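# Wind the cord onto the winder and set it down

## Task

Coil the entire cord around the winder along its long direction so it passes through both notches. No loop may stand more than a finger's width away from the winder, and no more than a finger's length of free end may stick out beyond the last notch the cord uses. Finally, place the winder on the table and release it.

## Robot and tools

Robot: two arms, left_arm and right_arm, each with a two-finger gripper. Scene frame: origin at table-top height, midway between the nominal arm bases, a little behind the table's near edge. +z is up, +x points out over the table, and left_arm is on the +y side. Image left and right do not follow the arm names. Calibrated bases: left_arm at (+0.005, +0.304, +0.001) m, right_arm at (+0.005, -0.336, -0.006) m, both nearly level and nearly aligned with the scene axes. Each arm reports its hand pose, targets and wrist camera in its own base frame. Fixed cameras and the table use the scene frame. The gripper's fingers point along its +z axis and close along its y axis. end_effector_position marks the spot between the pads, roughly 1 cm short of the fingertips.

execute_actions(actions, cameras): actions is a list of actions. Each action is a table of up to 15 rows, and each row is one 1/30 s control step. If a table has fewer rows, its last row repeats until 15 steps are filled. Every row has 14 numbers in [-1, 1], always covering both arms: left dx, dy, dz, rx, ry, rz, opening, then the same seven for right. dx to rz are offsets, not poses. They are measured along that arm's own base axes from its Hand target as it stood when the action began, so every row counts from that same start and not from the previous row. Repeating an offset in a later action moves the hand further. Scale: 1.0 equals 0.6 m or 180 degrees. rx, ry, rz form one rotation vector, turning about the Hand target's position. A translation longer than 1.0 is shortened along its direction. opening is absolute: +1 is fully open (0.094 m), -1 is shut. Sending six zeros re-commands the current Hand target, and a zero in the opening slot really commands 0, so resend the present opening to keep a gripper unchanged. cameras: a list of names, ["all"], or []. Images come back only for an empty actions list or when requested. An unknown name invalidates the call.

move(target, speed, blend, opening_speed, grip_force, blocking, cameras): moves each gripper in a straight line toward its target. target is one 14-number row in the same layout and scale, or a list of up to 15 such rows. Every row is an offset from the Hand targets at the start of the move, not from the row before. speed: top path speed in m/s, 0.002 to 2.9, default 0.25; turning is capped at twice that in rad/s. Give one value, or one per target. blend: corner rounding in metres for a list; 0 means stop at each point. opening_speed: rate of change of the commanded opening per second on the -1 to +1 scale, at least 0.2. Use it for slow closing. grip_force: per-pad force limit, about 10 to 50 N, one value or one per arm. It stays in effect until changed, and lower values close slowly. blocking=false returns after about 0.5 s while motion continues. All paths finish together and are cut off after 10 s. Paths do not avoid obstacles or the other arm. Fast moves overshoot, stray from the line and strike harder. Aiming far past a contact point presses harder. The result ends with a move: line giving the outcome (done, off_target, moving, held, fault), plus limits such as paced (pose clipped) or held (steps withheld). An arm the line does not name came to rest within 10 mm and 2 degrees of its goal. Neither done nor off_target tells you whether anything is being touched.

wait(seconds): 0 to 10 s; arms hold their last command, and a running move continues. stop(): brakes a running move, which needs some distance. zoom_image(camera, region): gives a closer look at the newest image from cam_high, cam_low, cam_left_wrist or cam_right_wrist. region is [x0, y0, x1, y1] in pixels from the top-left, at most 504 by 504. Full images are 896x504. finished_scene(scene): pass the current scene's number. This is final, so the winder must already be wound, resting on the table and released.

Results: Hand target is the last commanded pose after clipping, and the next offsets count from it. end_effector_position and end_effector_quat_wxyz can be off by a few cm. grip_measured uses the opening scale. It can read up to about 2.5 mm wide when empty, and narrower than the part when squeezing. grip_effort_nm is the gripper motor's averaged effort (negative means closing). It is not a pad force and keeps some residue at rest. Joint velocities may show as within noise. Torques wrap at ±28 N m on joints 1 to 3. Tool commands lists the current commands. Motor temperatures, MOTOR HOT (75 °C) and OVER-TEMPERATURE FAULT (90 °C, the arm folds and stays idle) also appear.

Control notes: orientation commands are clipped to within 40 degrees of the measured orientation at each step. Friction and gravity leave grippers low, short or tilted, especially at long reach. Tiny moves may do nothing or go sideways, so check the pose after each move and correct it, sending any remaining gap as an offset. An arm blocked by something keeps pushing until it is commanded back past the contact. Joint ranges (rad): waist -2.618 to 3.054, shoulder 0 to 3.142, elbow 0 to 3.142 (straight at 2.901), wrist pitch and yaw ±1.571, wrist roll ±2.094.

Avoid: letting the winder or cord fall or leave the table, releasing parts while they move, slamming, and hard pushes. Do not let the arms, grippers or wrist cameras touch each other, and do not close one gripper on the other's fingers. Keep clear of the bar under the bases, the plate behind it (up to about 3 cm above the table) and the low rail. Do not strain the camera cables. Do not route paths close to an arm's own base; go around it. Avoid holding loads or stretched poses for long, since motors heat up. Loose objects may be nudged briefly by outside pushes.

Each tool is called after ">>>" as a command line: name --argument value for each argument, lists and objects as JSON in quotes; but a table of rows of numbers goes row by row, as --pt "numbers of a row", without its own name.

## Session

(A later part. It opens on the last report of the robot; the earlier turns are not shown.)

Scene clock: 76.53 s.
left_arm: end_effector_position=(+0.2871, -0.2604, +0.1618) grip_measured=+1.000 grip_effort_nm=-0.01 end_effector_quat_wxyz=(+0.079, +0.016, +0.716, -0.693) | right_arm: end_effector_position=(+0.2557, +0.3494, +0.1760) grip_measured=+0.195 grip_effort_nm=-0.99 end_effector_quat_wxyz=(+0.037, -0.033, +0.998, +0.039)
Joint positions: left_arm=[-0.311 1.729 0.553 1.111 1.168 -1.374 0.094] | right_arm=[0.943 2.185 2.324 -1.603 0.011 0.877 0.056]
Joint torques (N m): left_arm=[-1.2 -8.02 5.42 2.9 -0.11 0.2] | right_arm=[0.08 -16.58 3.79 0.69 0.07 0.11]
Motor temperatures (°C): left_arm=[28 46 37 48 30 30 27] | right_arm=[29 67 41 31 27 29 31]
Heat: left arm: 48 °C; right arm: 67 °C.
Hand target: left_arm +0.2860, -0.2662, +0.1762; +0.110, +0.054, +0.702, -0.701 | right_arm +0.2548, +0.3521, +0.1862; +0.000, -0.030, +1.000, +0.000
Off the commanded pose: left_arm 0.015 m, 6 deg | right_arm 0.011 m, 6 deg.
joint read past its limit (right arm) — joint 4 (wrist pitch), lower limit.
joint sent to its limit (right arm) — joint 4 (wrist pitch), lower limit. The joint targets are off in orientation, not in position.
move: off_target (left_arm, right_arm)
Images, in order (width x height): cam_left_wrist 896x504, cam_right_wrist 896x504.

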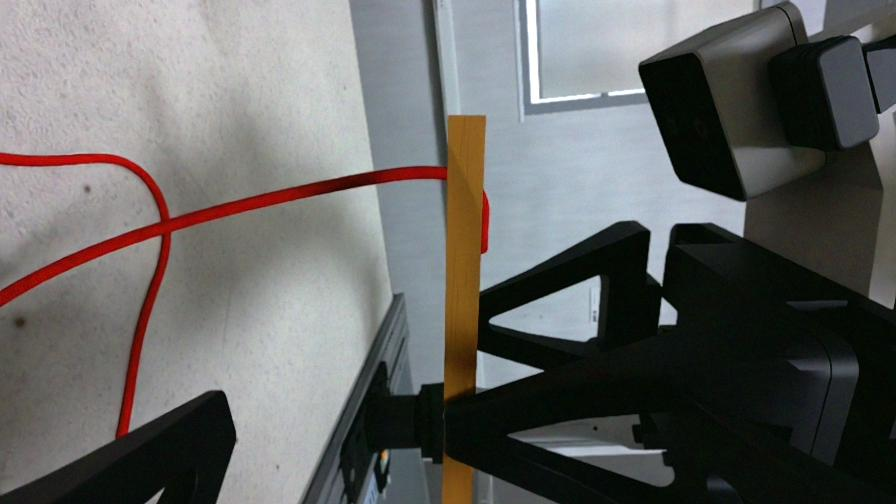

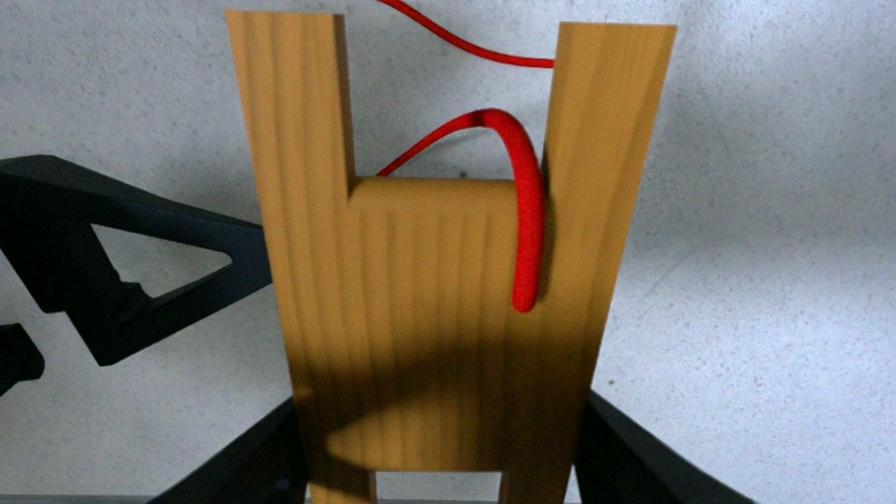

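>>> move --pt "0 0 0.012 0 0 0 1 0 0 0 0 0 0 0" --pt "0 -0.055 0.012 0 0 0 1 0 0 0 0 0 0 0" --cameras '["cam_left_wrist","cam_right_wrist"]' --speed 0.12

Scene clock: 80.00 s.
left_arm: end_effector_position=(+0.2991, -0.2779, +0.1689) grip_measured=+1.000 grip_effort_nm=-0.01 end_effector_quat_wxyz=(+0.115, -0.001, +0.714, -0.690) | right_arm: end_effector_position=(+0.2699, +0.3342, +0.1818) grip_measured=+0.193 grip_effort_nm=-0.99 end_effector_quat_wxyz=(+0.062, -0.016, +0.998, +0.023)
Joint positions: left_arm=[-0.375 1.729 0.58 1.109 1.03 -1.374 0.094] | right_arm=[0.919 2.166 2.315 -1.606 0.068 0.883 0.056]
Joint torques (N m): left_arm=[-4.7 -7.23 7.53 2.56 0.28 0.17] | right_arm=[2.29 -14.67 4.41 0.73 -0.46 0.03]
Motor temperatures (°C): left_arm=[28 46 37 48 30 30 27] | right_arm=[29 67 40 31 27 29 31]
Heat: left arm: 48 °C; right arm: 67 °C.
Hand target: left_arm +0.2859, -0.2992, +0.1833; +0.110, +0.054, +0.702, -0.701 | right_arm +0.2549, +0.3521, +0.1862; +0.000, -0.030, +1.000, +0.000
Off the commanded pose: left_arm 0.029 m, 7 deg | right_arm 0.024 m, 8 deg.
joint read past its limit (right arm) — joint 4 (wrist pitch), lower limit.
joint sent to its limit (right arm) — joint 4 (wrist pitch), lower limit. The joint targets are off in orientation, not in position.
move: off_target (left_arm, right_arm)
Images, in order (width x height): cam_left_wrist 896x504, cam_right_wrist 896x504.

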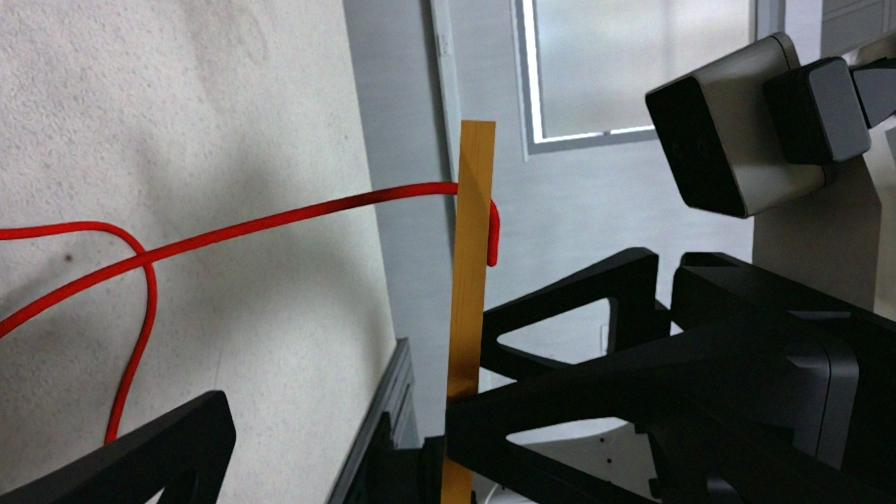

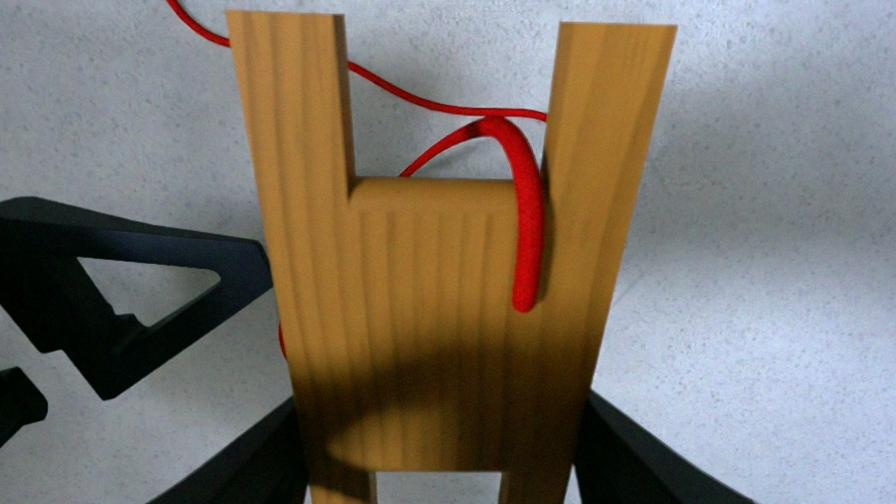

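>>> move --target '[0,0.09,0,0,0,0,-0.1,0,0,0,0,0,0,0]' --cameras '["cam_left_wrist","cam_right_wrist","cam_low"]' --speed 0.15

Scene clock: 83.63 s.
left_arm: end_effector_position=(+0.2928, -0.2467, +0.1721) grip_measured=-0.097 grip_effort_nm=-0.15 end_effector_quat_wxyz=(+0.090, +0.026, +0.711, -0.697) | right_arm: end_effector_position=(+0.2541, +0.3468, +0.1814) grip_measured=+0.193 grip_effort_nm=-0.99 end_effector_quat_wxyz=(+0.038, -0.029, +0.998, +0.043)
Joint positions: left_arm=[-0.259 1.709 0.564 1.111 1.219 -1.374 0.042] | right_arm=[0.941 2.166 2.315 -1.605 0.007 0.883 0.056]
Joint torques (N m): left_arm=[0.47 -10.03 3.56 2.57 0.1 0.15] | right_arm=[0.29 -14.6 4.46 0.73 -0.02 0.05]
Motor temperatures (°C): left_arm=[28 46 38 48 30 30 27] | right_arm=[29 67 41 31 27 29 31]
Heat: left arm: 48 °C; right arm: 67 °C.
Hand target: left_arm +0.2859, -0.2452, +0.1833; +0.110, +0.054, +0.702, -0.701 | right_arm +0.2548, +0.3521, +0.1862; +0.000, -0.030, +1.000, +0.000
Off the commanded pose: left_arm 0.013 m, 4 deg | right_arm 0.007 m, 7 deg.
joint read past its limit (right arm) — joint 4 (wrist pitch), lower limit.
joint sent to its limit (right arm) — joint 4 (wrist pitch), lower limit. The joint targets are off in orientation, not in position.
move: off_target (left_arm, right_arm)
Images, in order (width x height): cam_low 896x504, cam_left_wrist 896x504, cam_right_wrist 896x504.

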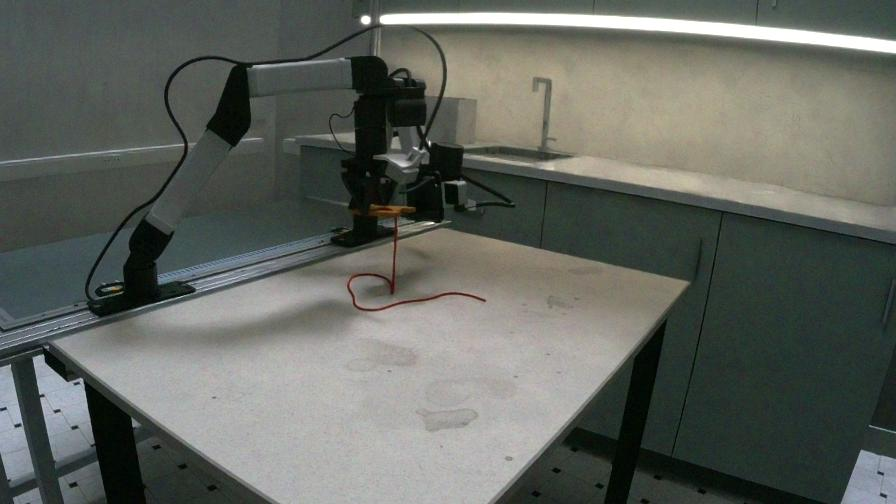

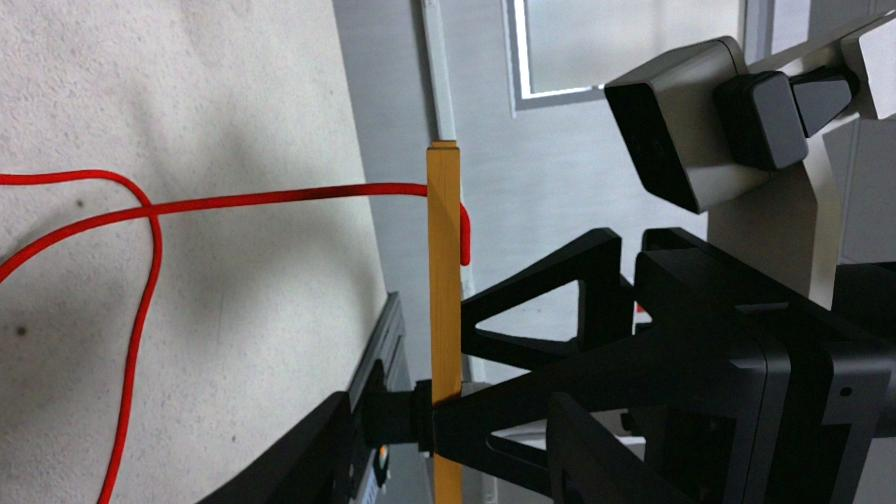

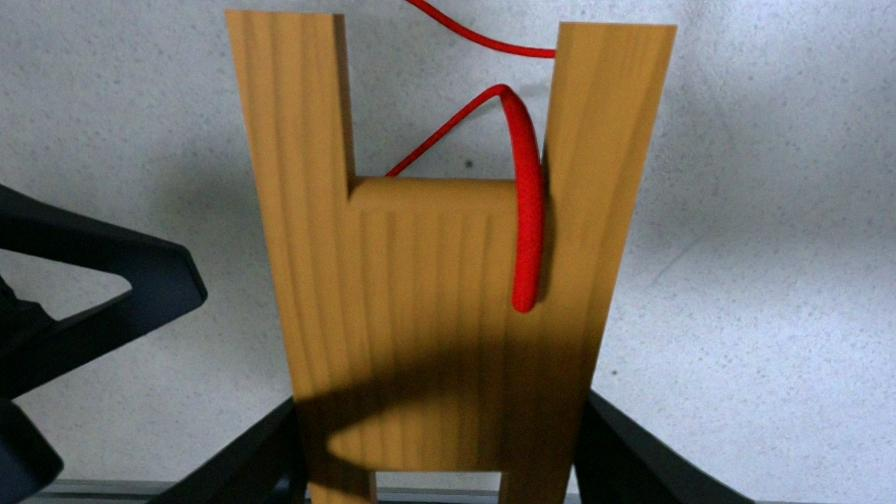

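>>> move --pt "0.008 -0.066 0 0 0 0 -0.1 0 0 0 0 0 0 0" --cameras '["cam_left_wrist","cam_right_wrist"]' --speed 0.1

Scene clock: 86.00 s.
left_arm: end_effector_position=(+0.2874, -0.2755, +0.1730) grip_measured=-0.098 grip_effort_nm=-0.13 end_effector_quat_wxyz=(+0.092, +0.029, +0.711, -0.697) | right_arm: end_effector_position=(+0.2600, +0.3419, +0.1815) grip_measured=+0.193 grip_effort_nm=-0.99 end_effector_quat_wxyz=(+0.049, -0.025, +0.998, +0.034)
Joint positions: left_arm=[-0.36 1.72 0.581 1.111 1.12 -1.374 0.042] | right_arm=[0.935 2.166 2.315 -1.606 0.036 0.883 0.056]
Joint torques (N m): left_arm=[-1.63 -6.6 7.38 2.46 -0.2 0.16] | right_arm=[0.87 -14.61 4.46 0.73 -0.17 0.04]
Motor temperatures (°C): left_arm=[28 46 38 48 30 30 27] | right_arm=[29 67 41 31 27 29 31]
Heat: left arm: 48 °C; right arm: 67 °C.
Hand target: left_arm +0.2907, -0.2848, +0.1834; +0.110, +0.054, +0.702, -0.701 | right_arm +0.2549, +0.3521, +0.1862; +0.000, -0.030, +1.000, +0.000
Off the commanded pose: left_arm 0.014 m, 4 deg | right_arm 0.012 m, 7 deg.
joint read past its limit (right arm) — joint 4 (wrist pitch), lower limit.
joint sent to its limit (right arm) — joint 4 (wrist pitch), lower limit. The joint targets are off in orientation, not in position.
move: off_target (left_arm, right_arm)
Images, in order (width x height): cam_left_wrist 896x504, cam_right_wrist 896x504.

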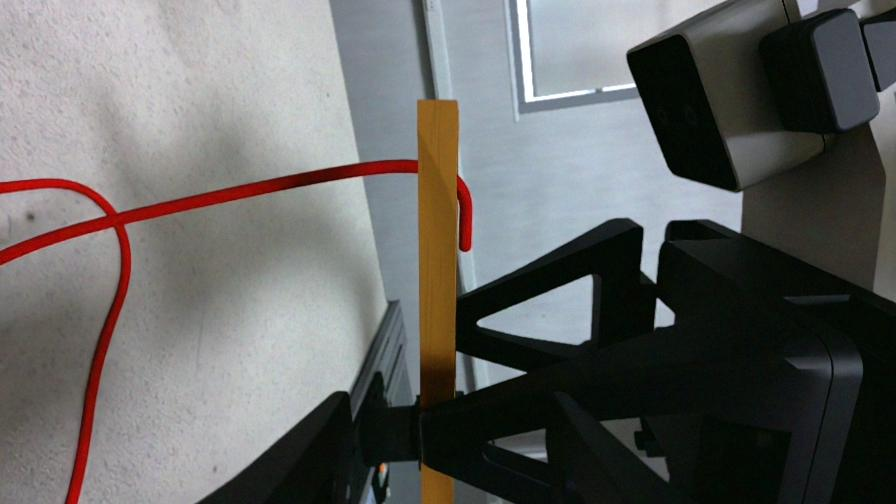

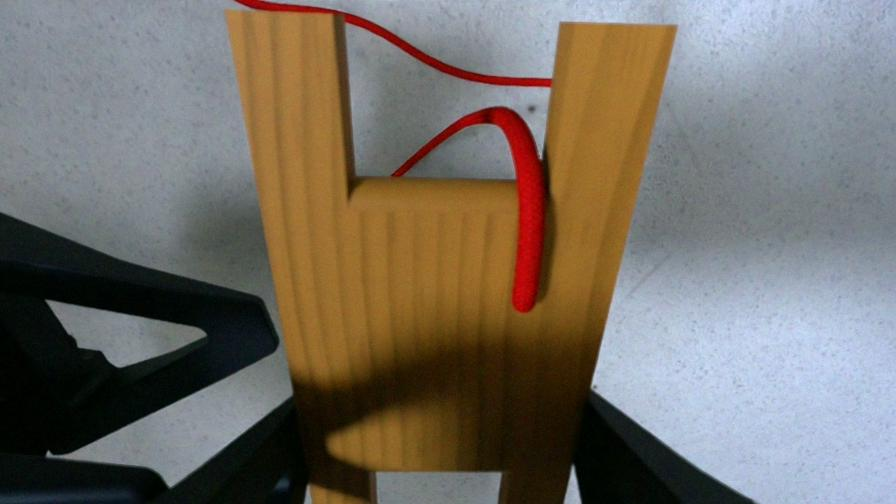

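>>> move --pt "0.02 0.04 0 0 0 0 -0.1 0 0 0 0 0 0 0" --pt "0.035 0.03 0 0 0 0 -0.1 0 0 0 0 0 0 0" --pt "0.035 -0.025 0 0 0 0 -0.1 0 0 0 0 0 0 0" --cameras '["cam_left_wrist","cam_right_wrist"]' --speed 0.1

Scene clock: 90.97 s.
left_arm: end_effector_position=(+0.3099, -0.2926, +0.1783) grip_measured=-0.098 grip_effort_nm=-0.13 end_effector_quat_wxyz=(+0.103, +0.037, +0.706, -0.700) | right_arm: end_effector_position=(+0.2562, +0.3452, +0.1814) grip_measured=+0.193 grip_effort_nm=-0.99 end_effector_quat_wxyz=(+0.038, -0.031, +0.998, +0.043)
Joint positions: left_arm=[-0.386 1.8 0.691 1.111 1.091 -1.374 0.042] | right_arm=[0.935 2.166 2.315 -1.605 0.007 0.874 0.056]
Joint torques (N m): left_arm=[-1.01 -7.54 7.09 2.18 -0.12 0.17] | right_arm=[0.81 -14.6 4.45 0.73 -0.01 0.05]
Motor temperatures (°C): left_arm=[28 45 39 48 30 30 27] | right_arm=[29 68 41 30 27 29 31]
Heat: left arm: 48 °C; right arm: 68 °C.
Hand target: left_arm +0.3117, -0.2998, +0.1834; +0.110, +0.054, +0.702, -0.701 | right_arm +0.2549, +0.3521, +0.1862; +0.000, -0.030, +1.000, +0.000
Off the commanded pose: left_arm 0.009 m, 2 deg | right_arm 0.008 m, 7 deg.
joint read past its limit (right arm) — joint 4 (wrist pitch), lower limit.
joint sent to its limit (right arm) — joint 4 (wrist pitch), lower limit. The joint targets are off in orientation, not in position.
move: off_target (right_arm)
Images, in order (width x height): cam_left_wrist 896x504, cam_right_wrist 896x504.

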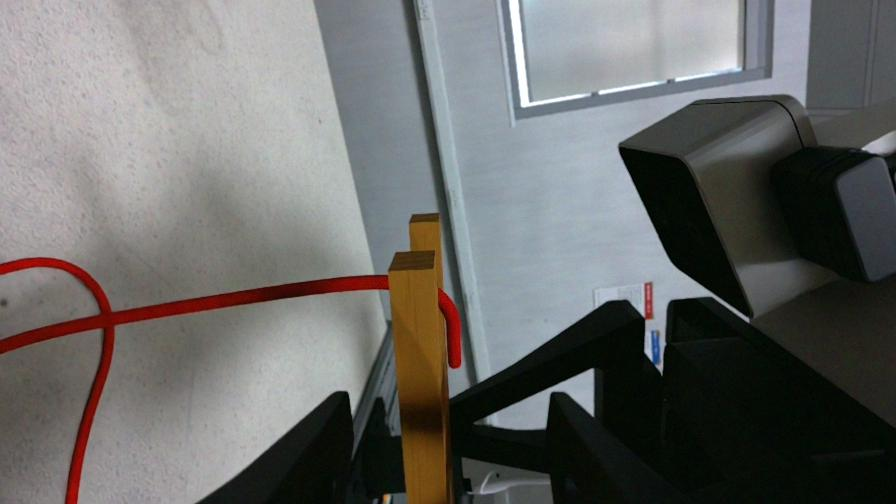

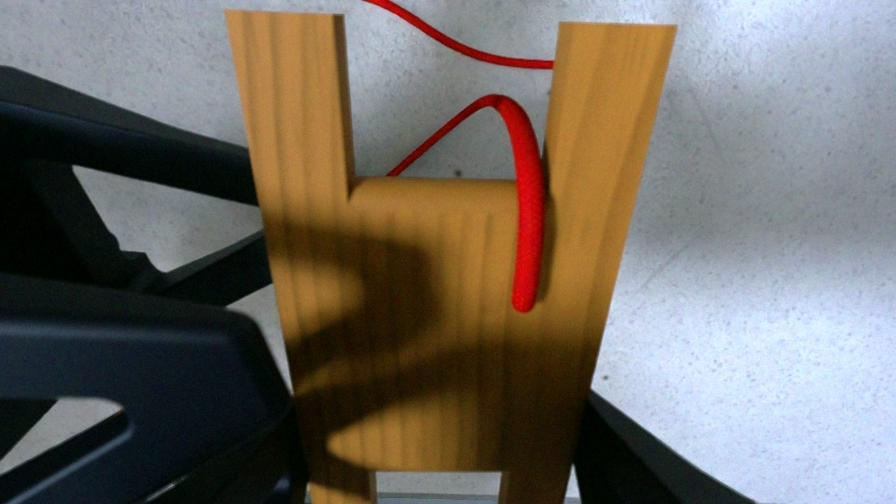

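>>> move --pt "0.015 0.02 -0.008 0 0 0 -0.1 0 0 0 0 0 0 0" --pt "0.015 -0.035 -0.01 0 0 0 -0.1 0 0 0 0 0 0 0" --cameras '["cam_left_wrist","cam_right_wrist"]' --speed 0.1

Scene clock: 93.93 s.
left_arm: end_effector_position=(+0.3193, -0.3112, +0.1721) grip_measured=-0.098 grip_effort_nm=-0.13 end_effector_quat_wxyz=(+0.100, +0.037, +0.707, -0.699) | right_arm: end_effector_position=(+0.2581, +0.3433, +0.1814) grip_measured=+0.193 grip_effort_nm=-0.99 end_effector_quat_wxyz=(+0.044, -0.026, +0.998, +0.038)
Joint positions: left_arm=[-0.426 1.869 0.755 1.111 1.054 -1.374 0.042] | right_arm=[0.935 2.166 2.315 -1.606 0.022 0.883 0.056]
Joint torques (N m): left_arm=[-1.58 -8.05 7.15 2.25 -0.22 0.19] | right_arm=[0.83 -14.6 4.45 0.73 -0.04 0.05]
Motor temperatures (°C): left_arm=[28 45 39 48 30 30 27] | right_arm=[29 68 41 30 27 29 31]
Heat: left arm: 48 °C; right arm: 68 °C.
Hand target: left_arm +0.3207, -0.3208, +0.1773; +0.110, +0.054, +0.702, -0.701 | right_arm +0.2549, +0.3521, +0.1862; +0.000, -0.030, +1.000, +0.000
Off the commanded pose: left_arm 0.011 m, 2 deg | right_arm 0.011 m, 7 deg.
joint read past its limit (right arm) — joint 4 (wrist pitch), lower limit.
joint sent to its limit (right arm) — joint 4 (wrist pitch), lower limit. The joint targets are off in orientation, not in position.
move: off_target (left_arm, right_arm)
Images, in order (width x height): cam_left_wrist 896x504, cam_right_wrist 896x504.

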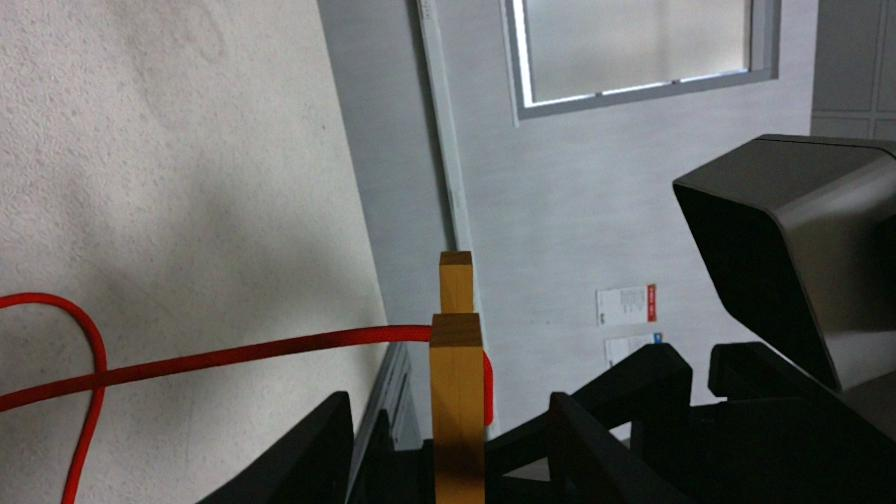

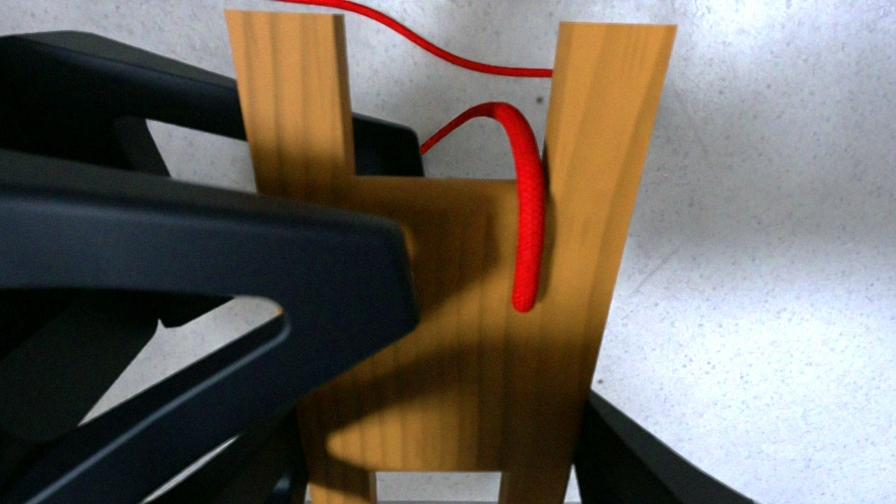

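>>> move --pt "-0.004 0.03 0.005 0 0 0 -0.1 0 0 0 0 0 0 0" --cameras '["cam_left_wrist","cam_right_wrist"]' --speed 0.1

Scene clock: 96.87 s.
left_arm: end_effector_position=(+0.3196, -0.3055, +0.1721) grip_measured=-0.098 grip_effort_nm=-0.13 end_effector_quat_wxyz=(+0.096, +0.042, +0.706, -0.700) | right_arm: end_effector_position=(+0.2555, +0.3457, +0.1814) grip_measured=+0.193 grip_effort_nm=-0.99 end_effector_quat_wxyz=(+0.039, -0.027, +0.998, +0.043)
Joint positions: left_arm=[-0.407 1.869 0.755 1.111 1.087 -1.374 0.042] | right_arm=[0.938 2.166 2.315 -1.605 0.008 0.883 0.056]
Joint torques (N m): left_arm=[0.83 -11.21 4.37 2.23 0.07 0.17] | right_arm=[0.61 -14.61 4.44 0.73 -0.02 0.05]
Motor temperatures (°C): left_arm=[28 46 39 47 30 30 27] | right_arm=[29 68 41 30 27 29 31]
Heat: left arm: 47 °C; right arm: 68 °C.
Hand target: left_arm +0.3183, -0.3028, +0.1803; +0.110, +0.054, +0.702, -0.701 | right_arm +0.2548, +0.3521, +0.1862; +0.000, -0.030, +1.000, +0.000
Off the commanded pose: left_arm 0.009 m, 2 deg | right_arm 0.008 m, 7 deg.
joint read past its limit (right arm) — joint 4 (wrist pitch), lower limit.
joint sent to its limit (right arm) — joint 4 (wrist pitch), lower limit. The joint targets are off in orientation, not in position.
move: off_target (right_arm)
Images, in order (width x height): cam_left_wrist 896x504, cam_right_wrist 896x504.

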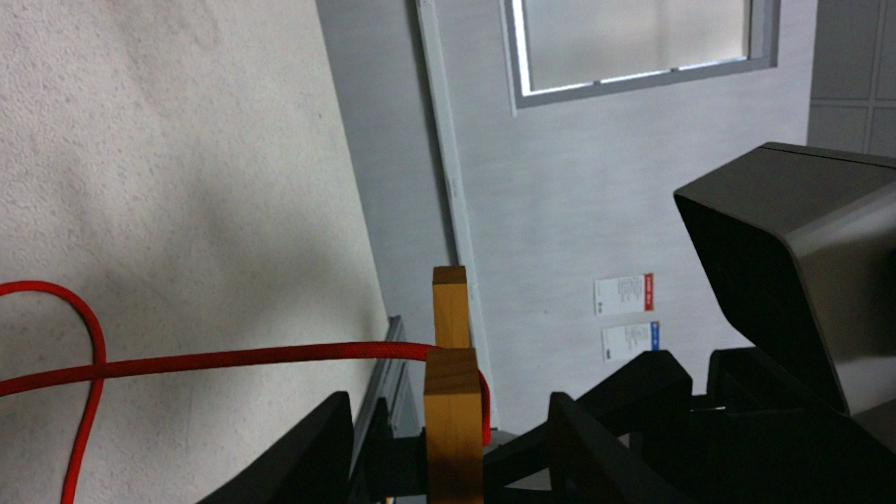

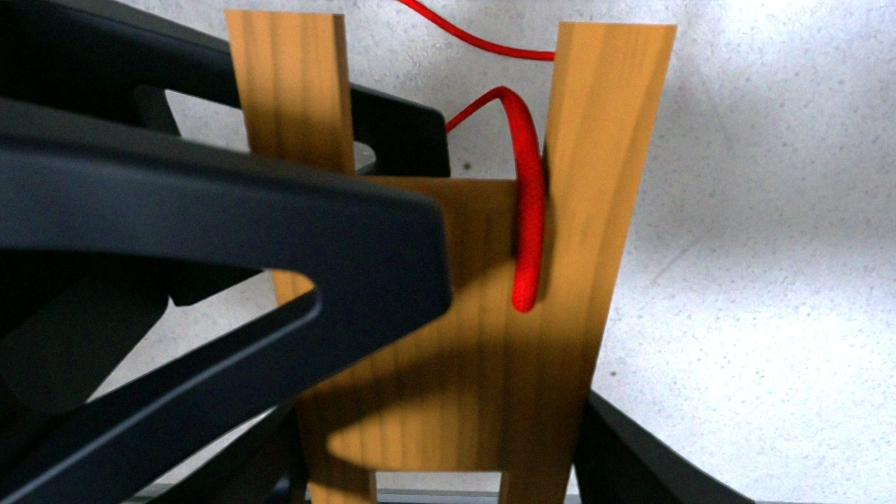

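>>> move --pt "-0.018 0.044 0.003 0 0 0 -0.1 0 0 0 0 0 0 0" --cameras '["cam_left_wrist","cam_right_wrist"]' --speed 0.1

Scene clock: 99.63 s.
left_arm: end_effector_position=(+0.3116, -0.2794, +0.1714) grip_measured=-0.098 grip_effort_nm=-0.12 end_effector_quat_wxyz=(+0.091, +0.036, +0.709, -0.699) | right_arm: end_effector_position=(+0.2555, +0.3457, +0.1814) grip_measured=+0.193 grip_effort_nm=-0.99 end_effector_quat_wxyz=(+0.039, -0.027, +0.998, +0.043)
Joint positions: left_arm=[-0.342 1.813 0.684 1.111 1.151 -1.374 0.042] | right_arm=[0.938 2.166 2.315 -1.605 0.008 0.883 0.056]
Joint torques (N m): left_arm=[0.72 -11.33 3.62 2.39 0.08 0.16] | right_arm=[0.61 -14.61 4.45 0.73 -0.02 0.05]
Motor temperatures (°C): left_arm=[28 47 39 47 30 30 27] | right_arm=[29 68 41 30 27 29 31]
Heat: left arm: 47 °C; right arm: 68 °C.
Hand target: left_arm +0.3074, -0.2764, +0.1820; +0.110, +0.054, +0.702, -0.701 | right_arm +0.2548, +0.3521, +0.1862; +0.000, -0.030, +1.000, +0.000
Off the commanded pose: left_arm 0.012 m, 3 deg | right_arm 0.008 m, 7 deg.
joint read past its limit (right arm) — joint 4 (wrist pitch), lower limit.
joint sent to its limit (right arm) — joint 4 (wrist pitch), lower limit. The joint targets are off in orientation, not in position.
move: off_target (left_arm, right_arm)
Images, in order (width x height): cam_left_wrist 896x504, cam_right_wrist 896x504.

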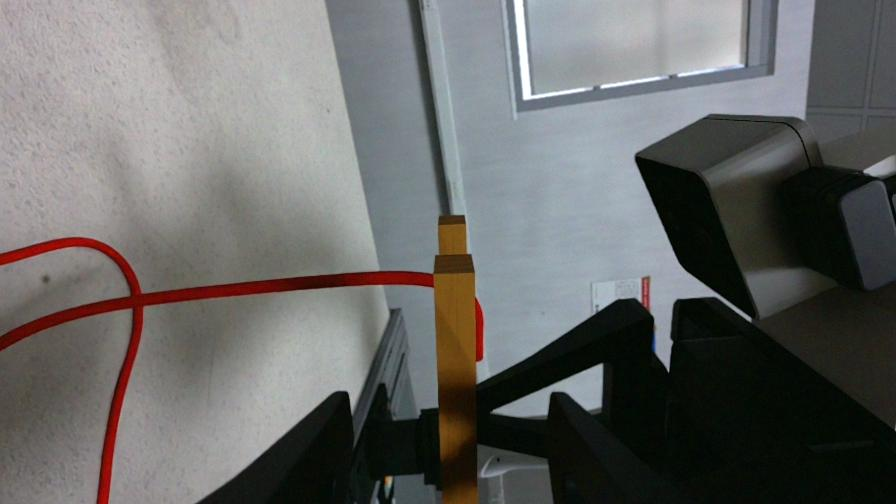

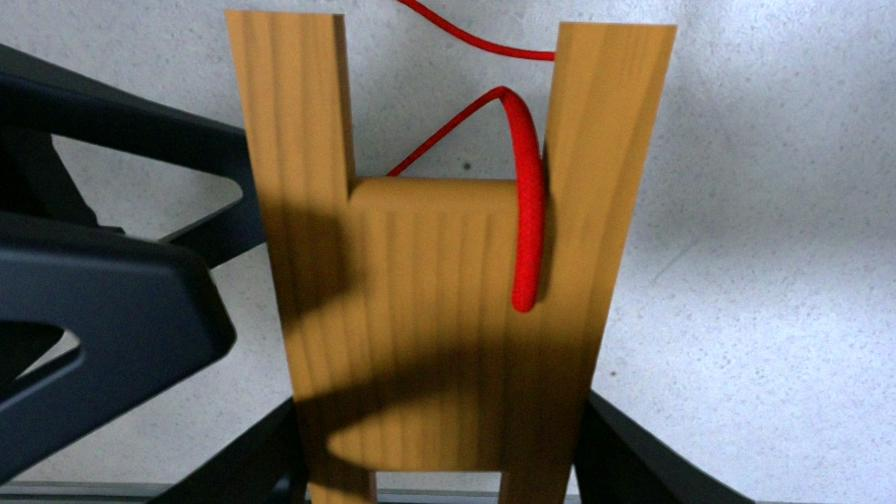

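>>> move --pt "0 -0.036 0.003 0 0 0 -0.1 0 0 0 0 0 0 0" --cameras '["cam_left_wrist","cam_right_wrist"]' --speed 0.1

Scene clock: 103.67 s.
left_arm: end_effector_position=(+0.3063, -0.2941, +0.1713) grip_measured=-0.098 grip_effort_nm=-0.13 end_effector_quat_wxyz=(+0.092, +0.036, +0.709, -0.698) | right_arm: end_effector_position=(+0.2553, +0.3459, +0.1814) grip_measured=+0.193 grip_effort_nm=-0.99 end_effector_quat_wxyz=(+0.038, -0.032, +0.998, +0.043)
Joint positions: left_arm=[-0.391 1.813 0.684 1.111 1.099 -1.374 0.042] | right_arm=[0.938 2.166 2.315 -1.605 0.007 0.874 0.056]
Joint torques (N m): left_arm=[-0.47 -10.04 6.17 2.21 -0.19 0.16] | right_arm=[0.59 -14.61 4.44 0.73 -0.02 0.05]
Motor temperatures (°C): left_arm=[28 49 38 47 30 30 27] | right_arm=[29 69 41 30 27 29 31]
Heat: left arm: 49 °C; right arm: 69 °C.
Hand target: left_arm +0.3075, -0.2979, +0.1838; +0.110, +0.054, +0.702, -0.701 | right_arm +0.2548, +0.3521, +0.1862; +0.000, -0.030, +1.000, +0.000
Off the commanded pose: left_arm 0.013 m, 3 deg | right_arm 0.008 m, 7 deg.
joint read past its limit (right arm) — joint 4 (wrist pitch), lower limit.
joint sent to its limit (right arm) — joint 4 (wrist pitch), lower limit. The joint targets are off in orientation, not in position.
move: off_target (left_arm, right_arm)
Images, in order (width x height): cam_left_wrist 896x504, cam_right_wrist 896x504.

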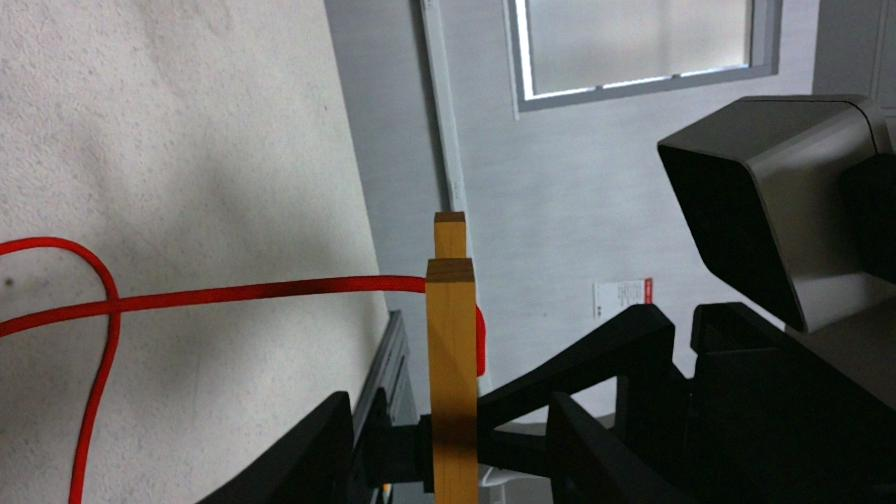

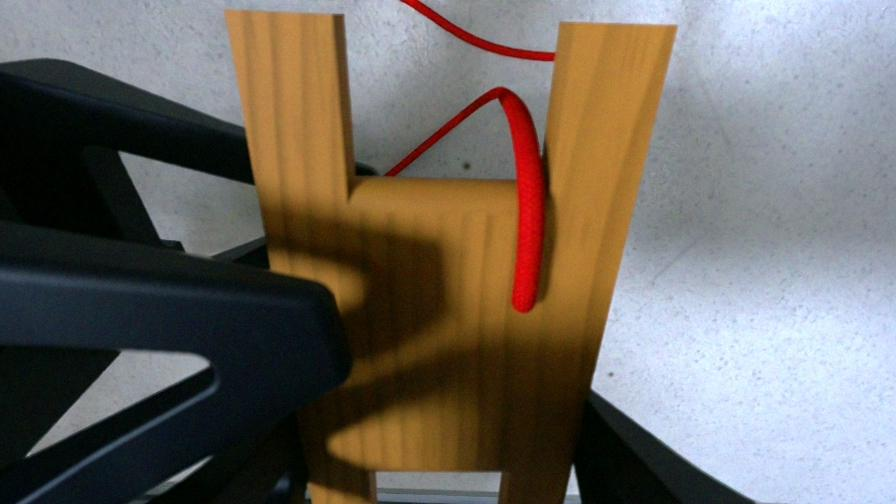

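>>> move --target '[0,0.004,0,0,0,0,-0.9,0,0,0,0,0,0,0]' --opening_speed 0.5 --cameras '["cam_left_wrist","cam_right_wrist"]' --speed 0.1

Scene clock: 106.50 s.
left_arm: end_effector_position=(+0.3048, -0.2947, +0.1713) grip_measured=-0.834 grip_effort_nm=-1.04 end_effector_quat_wxyz=(+0.089, +0.038, +0.709, -0.699) | right_arm: end_effector_position=(+0.2561, +0.3453, +0.1814) grip_measured=+0.193 grip_effort_nm=-0.99 end_effector_quat_wxyz=(+0.043, -0.033, +0.998, +0.039)
Joint positions: left_arm=[-0.393 1.813 0.684 1.111 1.105 -1.374 0.008] | right_arm=[0.94 2.166 2.315 -1.605 0.019 0.874 0.056]
Joint torques (N m): left_arm=[0.28 -10.25 5.91 2.21 -0.11 0.17] | right_arm=[0.38 -14.64 4.44 0.73 -0.01 0.05]
Motor temperatures (°C): left_arm=[28 49 38 47 29 30 27] | right_arm=[29 69 41 30 27 29 31]
Heat: left arm: 49 °C; right arm: 69 °C.
Hand target: left_arm +0.3075, -0.2956, +0.1838; +0.110, +0.054, +0.702, -0.701 | right_arm +0.2548, +0.3521, +0.1862; +0.000, -0.030, +1.000, +0.000
Off the commanded pose: left_arm 0.013 m, 3 deg | right_arm 0.008 m, 7 deg.
joint read past its limit (right arm) — joint 4 (wrist pitch), lower limit.
joint sent to its limit (right arm) — joint 4 (wrist pitch), lower limit. The joint targets are off in orientation, not in position.
move: off_target (left_arm, right_arm)
Images, in order (width x height): cam_left_wrist 896x504, cam_right_wrist 896x504.

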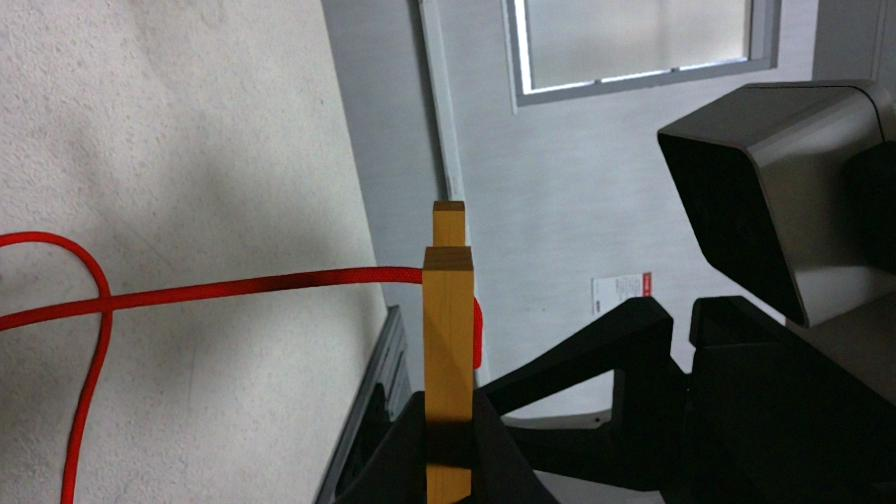

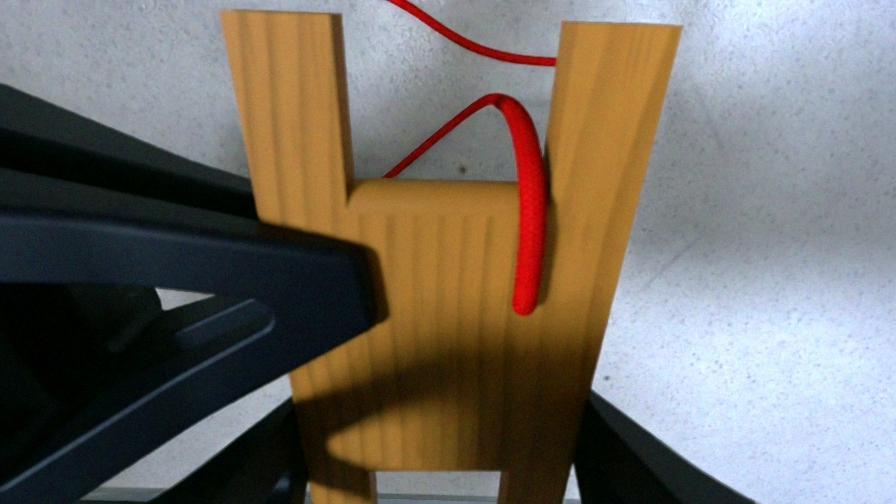

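>>> move --pt "0 0 0 0 0 0 -0.95 0 0 0 0 0 0 0.4" --pt "0 0 0 0 0 0 -0.95 -0.01 -0.01 0.08 0 0 0 0.4" --pt "0 0 0 0 0 0 -0.95 -0.02 -0.25 0.1 0 0 0 0.4" --opening_speed 0.5 --cameras '["all"]' --speed 0.15

>>> zoom_image --camera "cam_low" --region '[300, 150, 500, 310]'

>>> zoom_image --camera "cam_high" --region '[300, 140, 500, 300]'

Scene clock: 112.43 s.
left_arm: end_effector_position=(+0.3037, -0.2947, +0.1713) grip_measured=-0.834 grip_effort_nm=-1.04 end_effector_quat_wxyz=(+0.087, +0.041, +0.709, -0.699) | right_arm: end_effector_position=(+0.2412, +0.2037, +0.2439) grip_measured=+0.398 grip_effort_nm=0.14 end_effector_quat_wxyz=(+0.072, -0.023, +0.995, +0.062)
Joint positions: left_arm=[-0.393 1.813 0.684 1.111 1.111 -1.374 0.008] | right_arm=[0.697 1.656 1.872 -1.597 -0.007 0.653 0.066]
Joint torques (N m): left_arm=[0.27 -10.26 5.89 2.21 -0.11 0.17] | right_arm=[-0.36 -9.95 3.79 0.81 0.1 -0.12]
Motor temperatures (°C): left_arm=[28 50 38 47 29 30 27] | right_arm=[29 68 41 30 27 29 31]
Heat: left arm: 50 °C; right arm: 68 °C.
Hand target: left_arm +0.3075, -0.2956, +0.1838; +0.110, +0.054, +0.702, -0.701 | right_arm +0.2428, +0.2020, +0.2463; +0.000, -0.030, +1.000, +0.000
Off the commanded pose: left_arm 0.013 m, 3 deg | right_arm 0.003 m, 11 deg.
joint read past its limit (right arm) — joint 4 (wrist pitch), lower limit.
joint sent to its limit (right arm) — joint 4 (wrist pitch), lower limit. The joint targets are off in orientation, not in position.
move: off_target (left_arm, right_arm)

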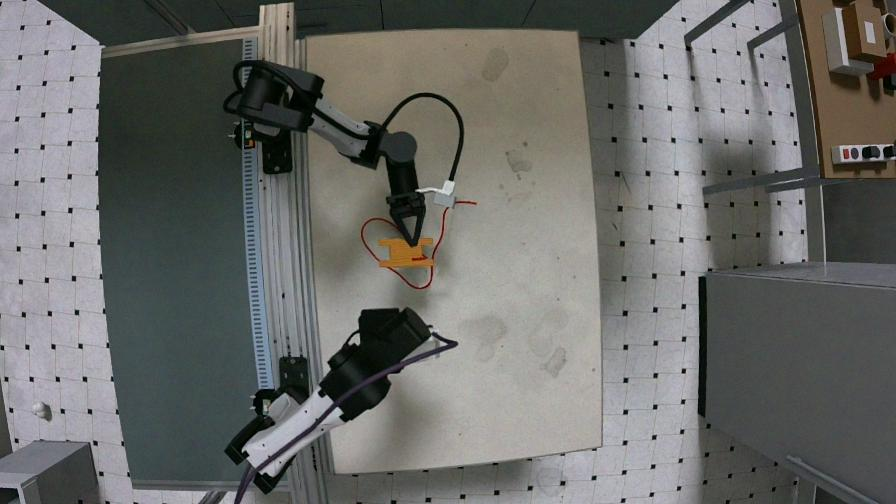

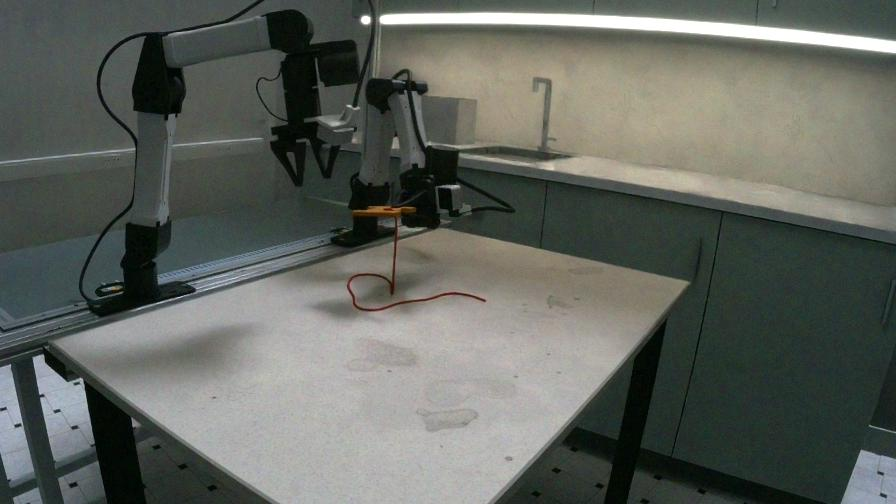

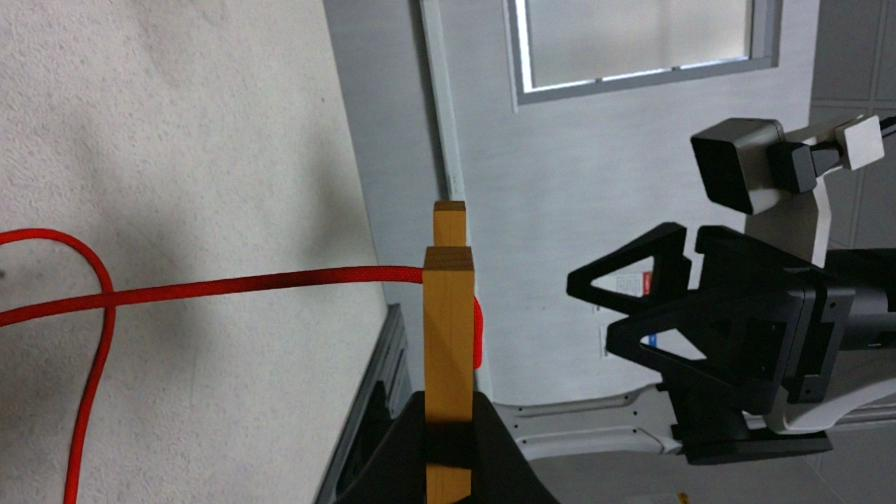

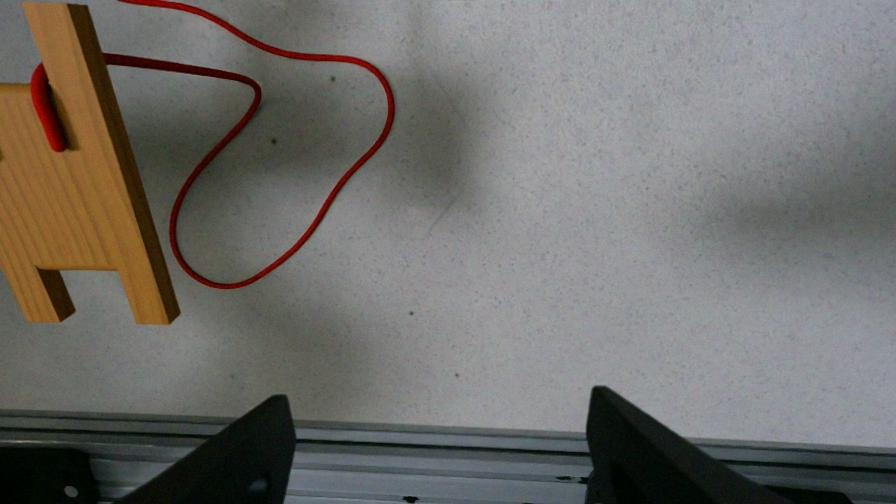

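Scaled by 2.520 from the camera's 896x504 image, which has a finer 1280x720 frame.

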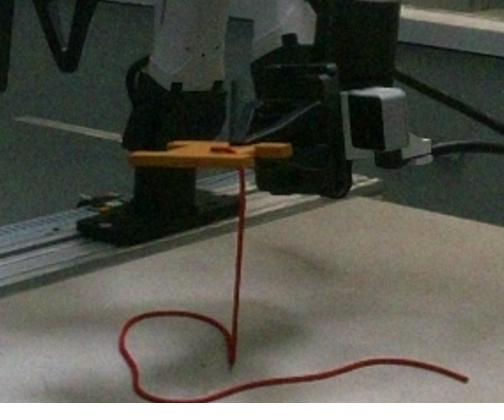

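Scaled by 2.520 from the camera's 896x504 image, which has a finer 1280x720 frame.

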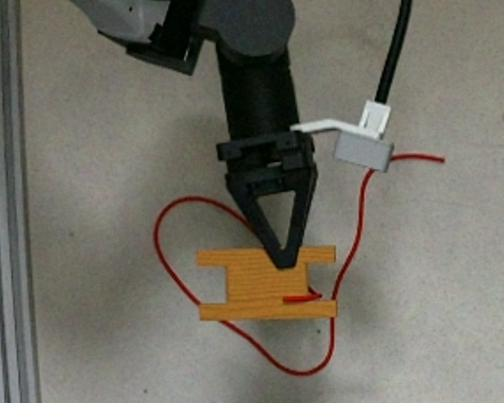

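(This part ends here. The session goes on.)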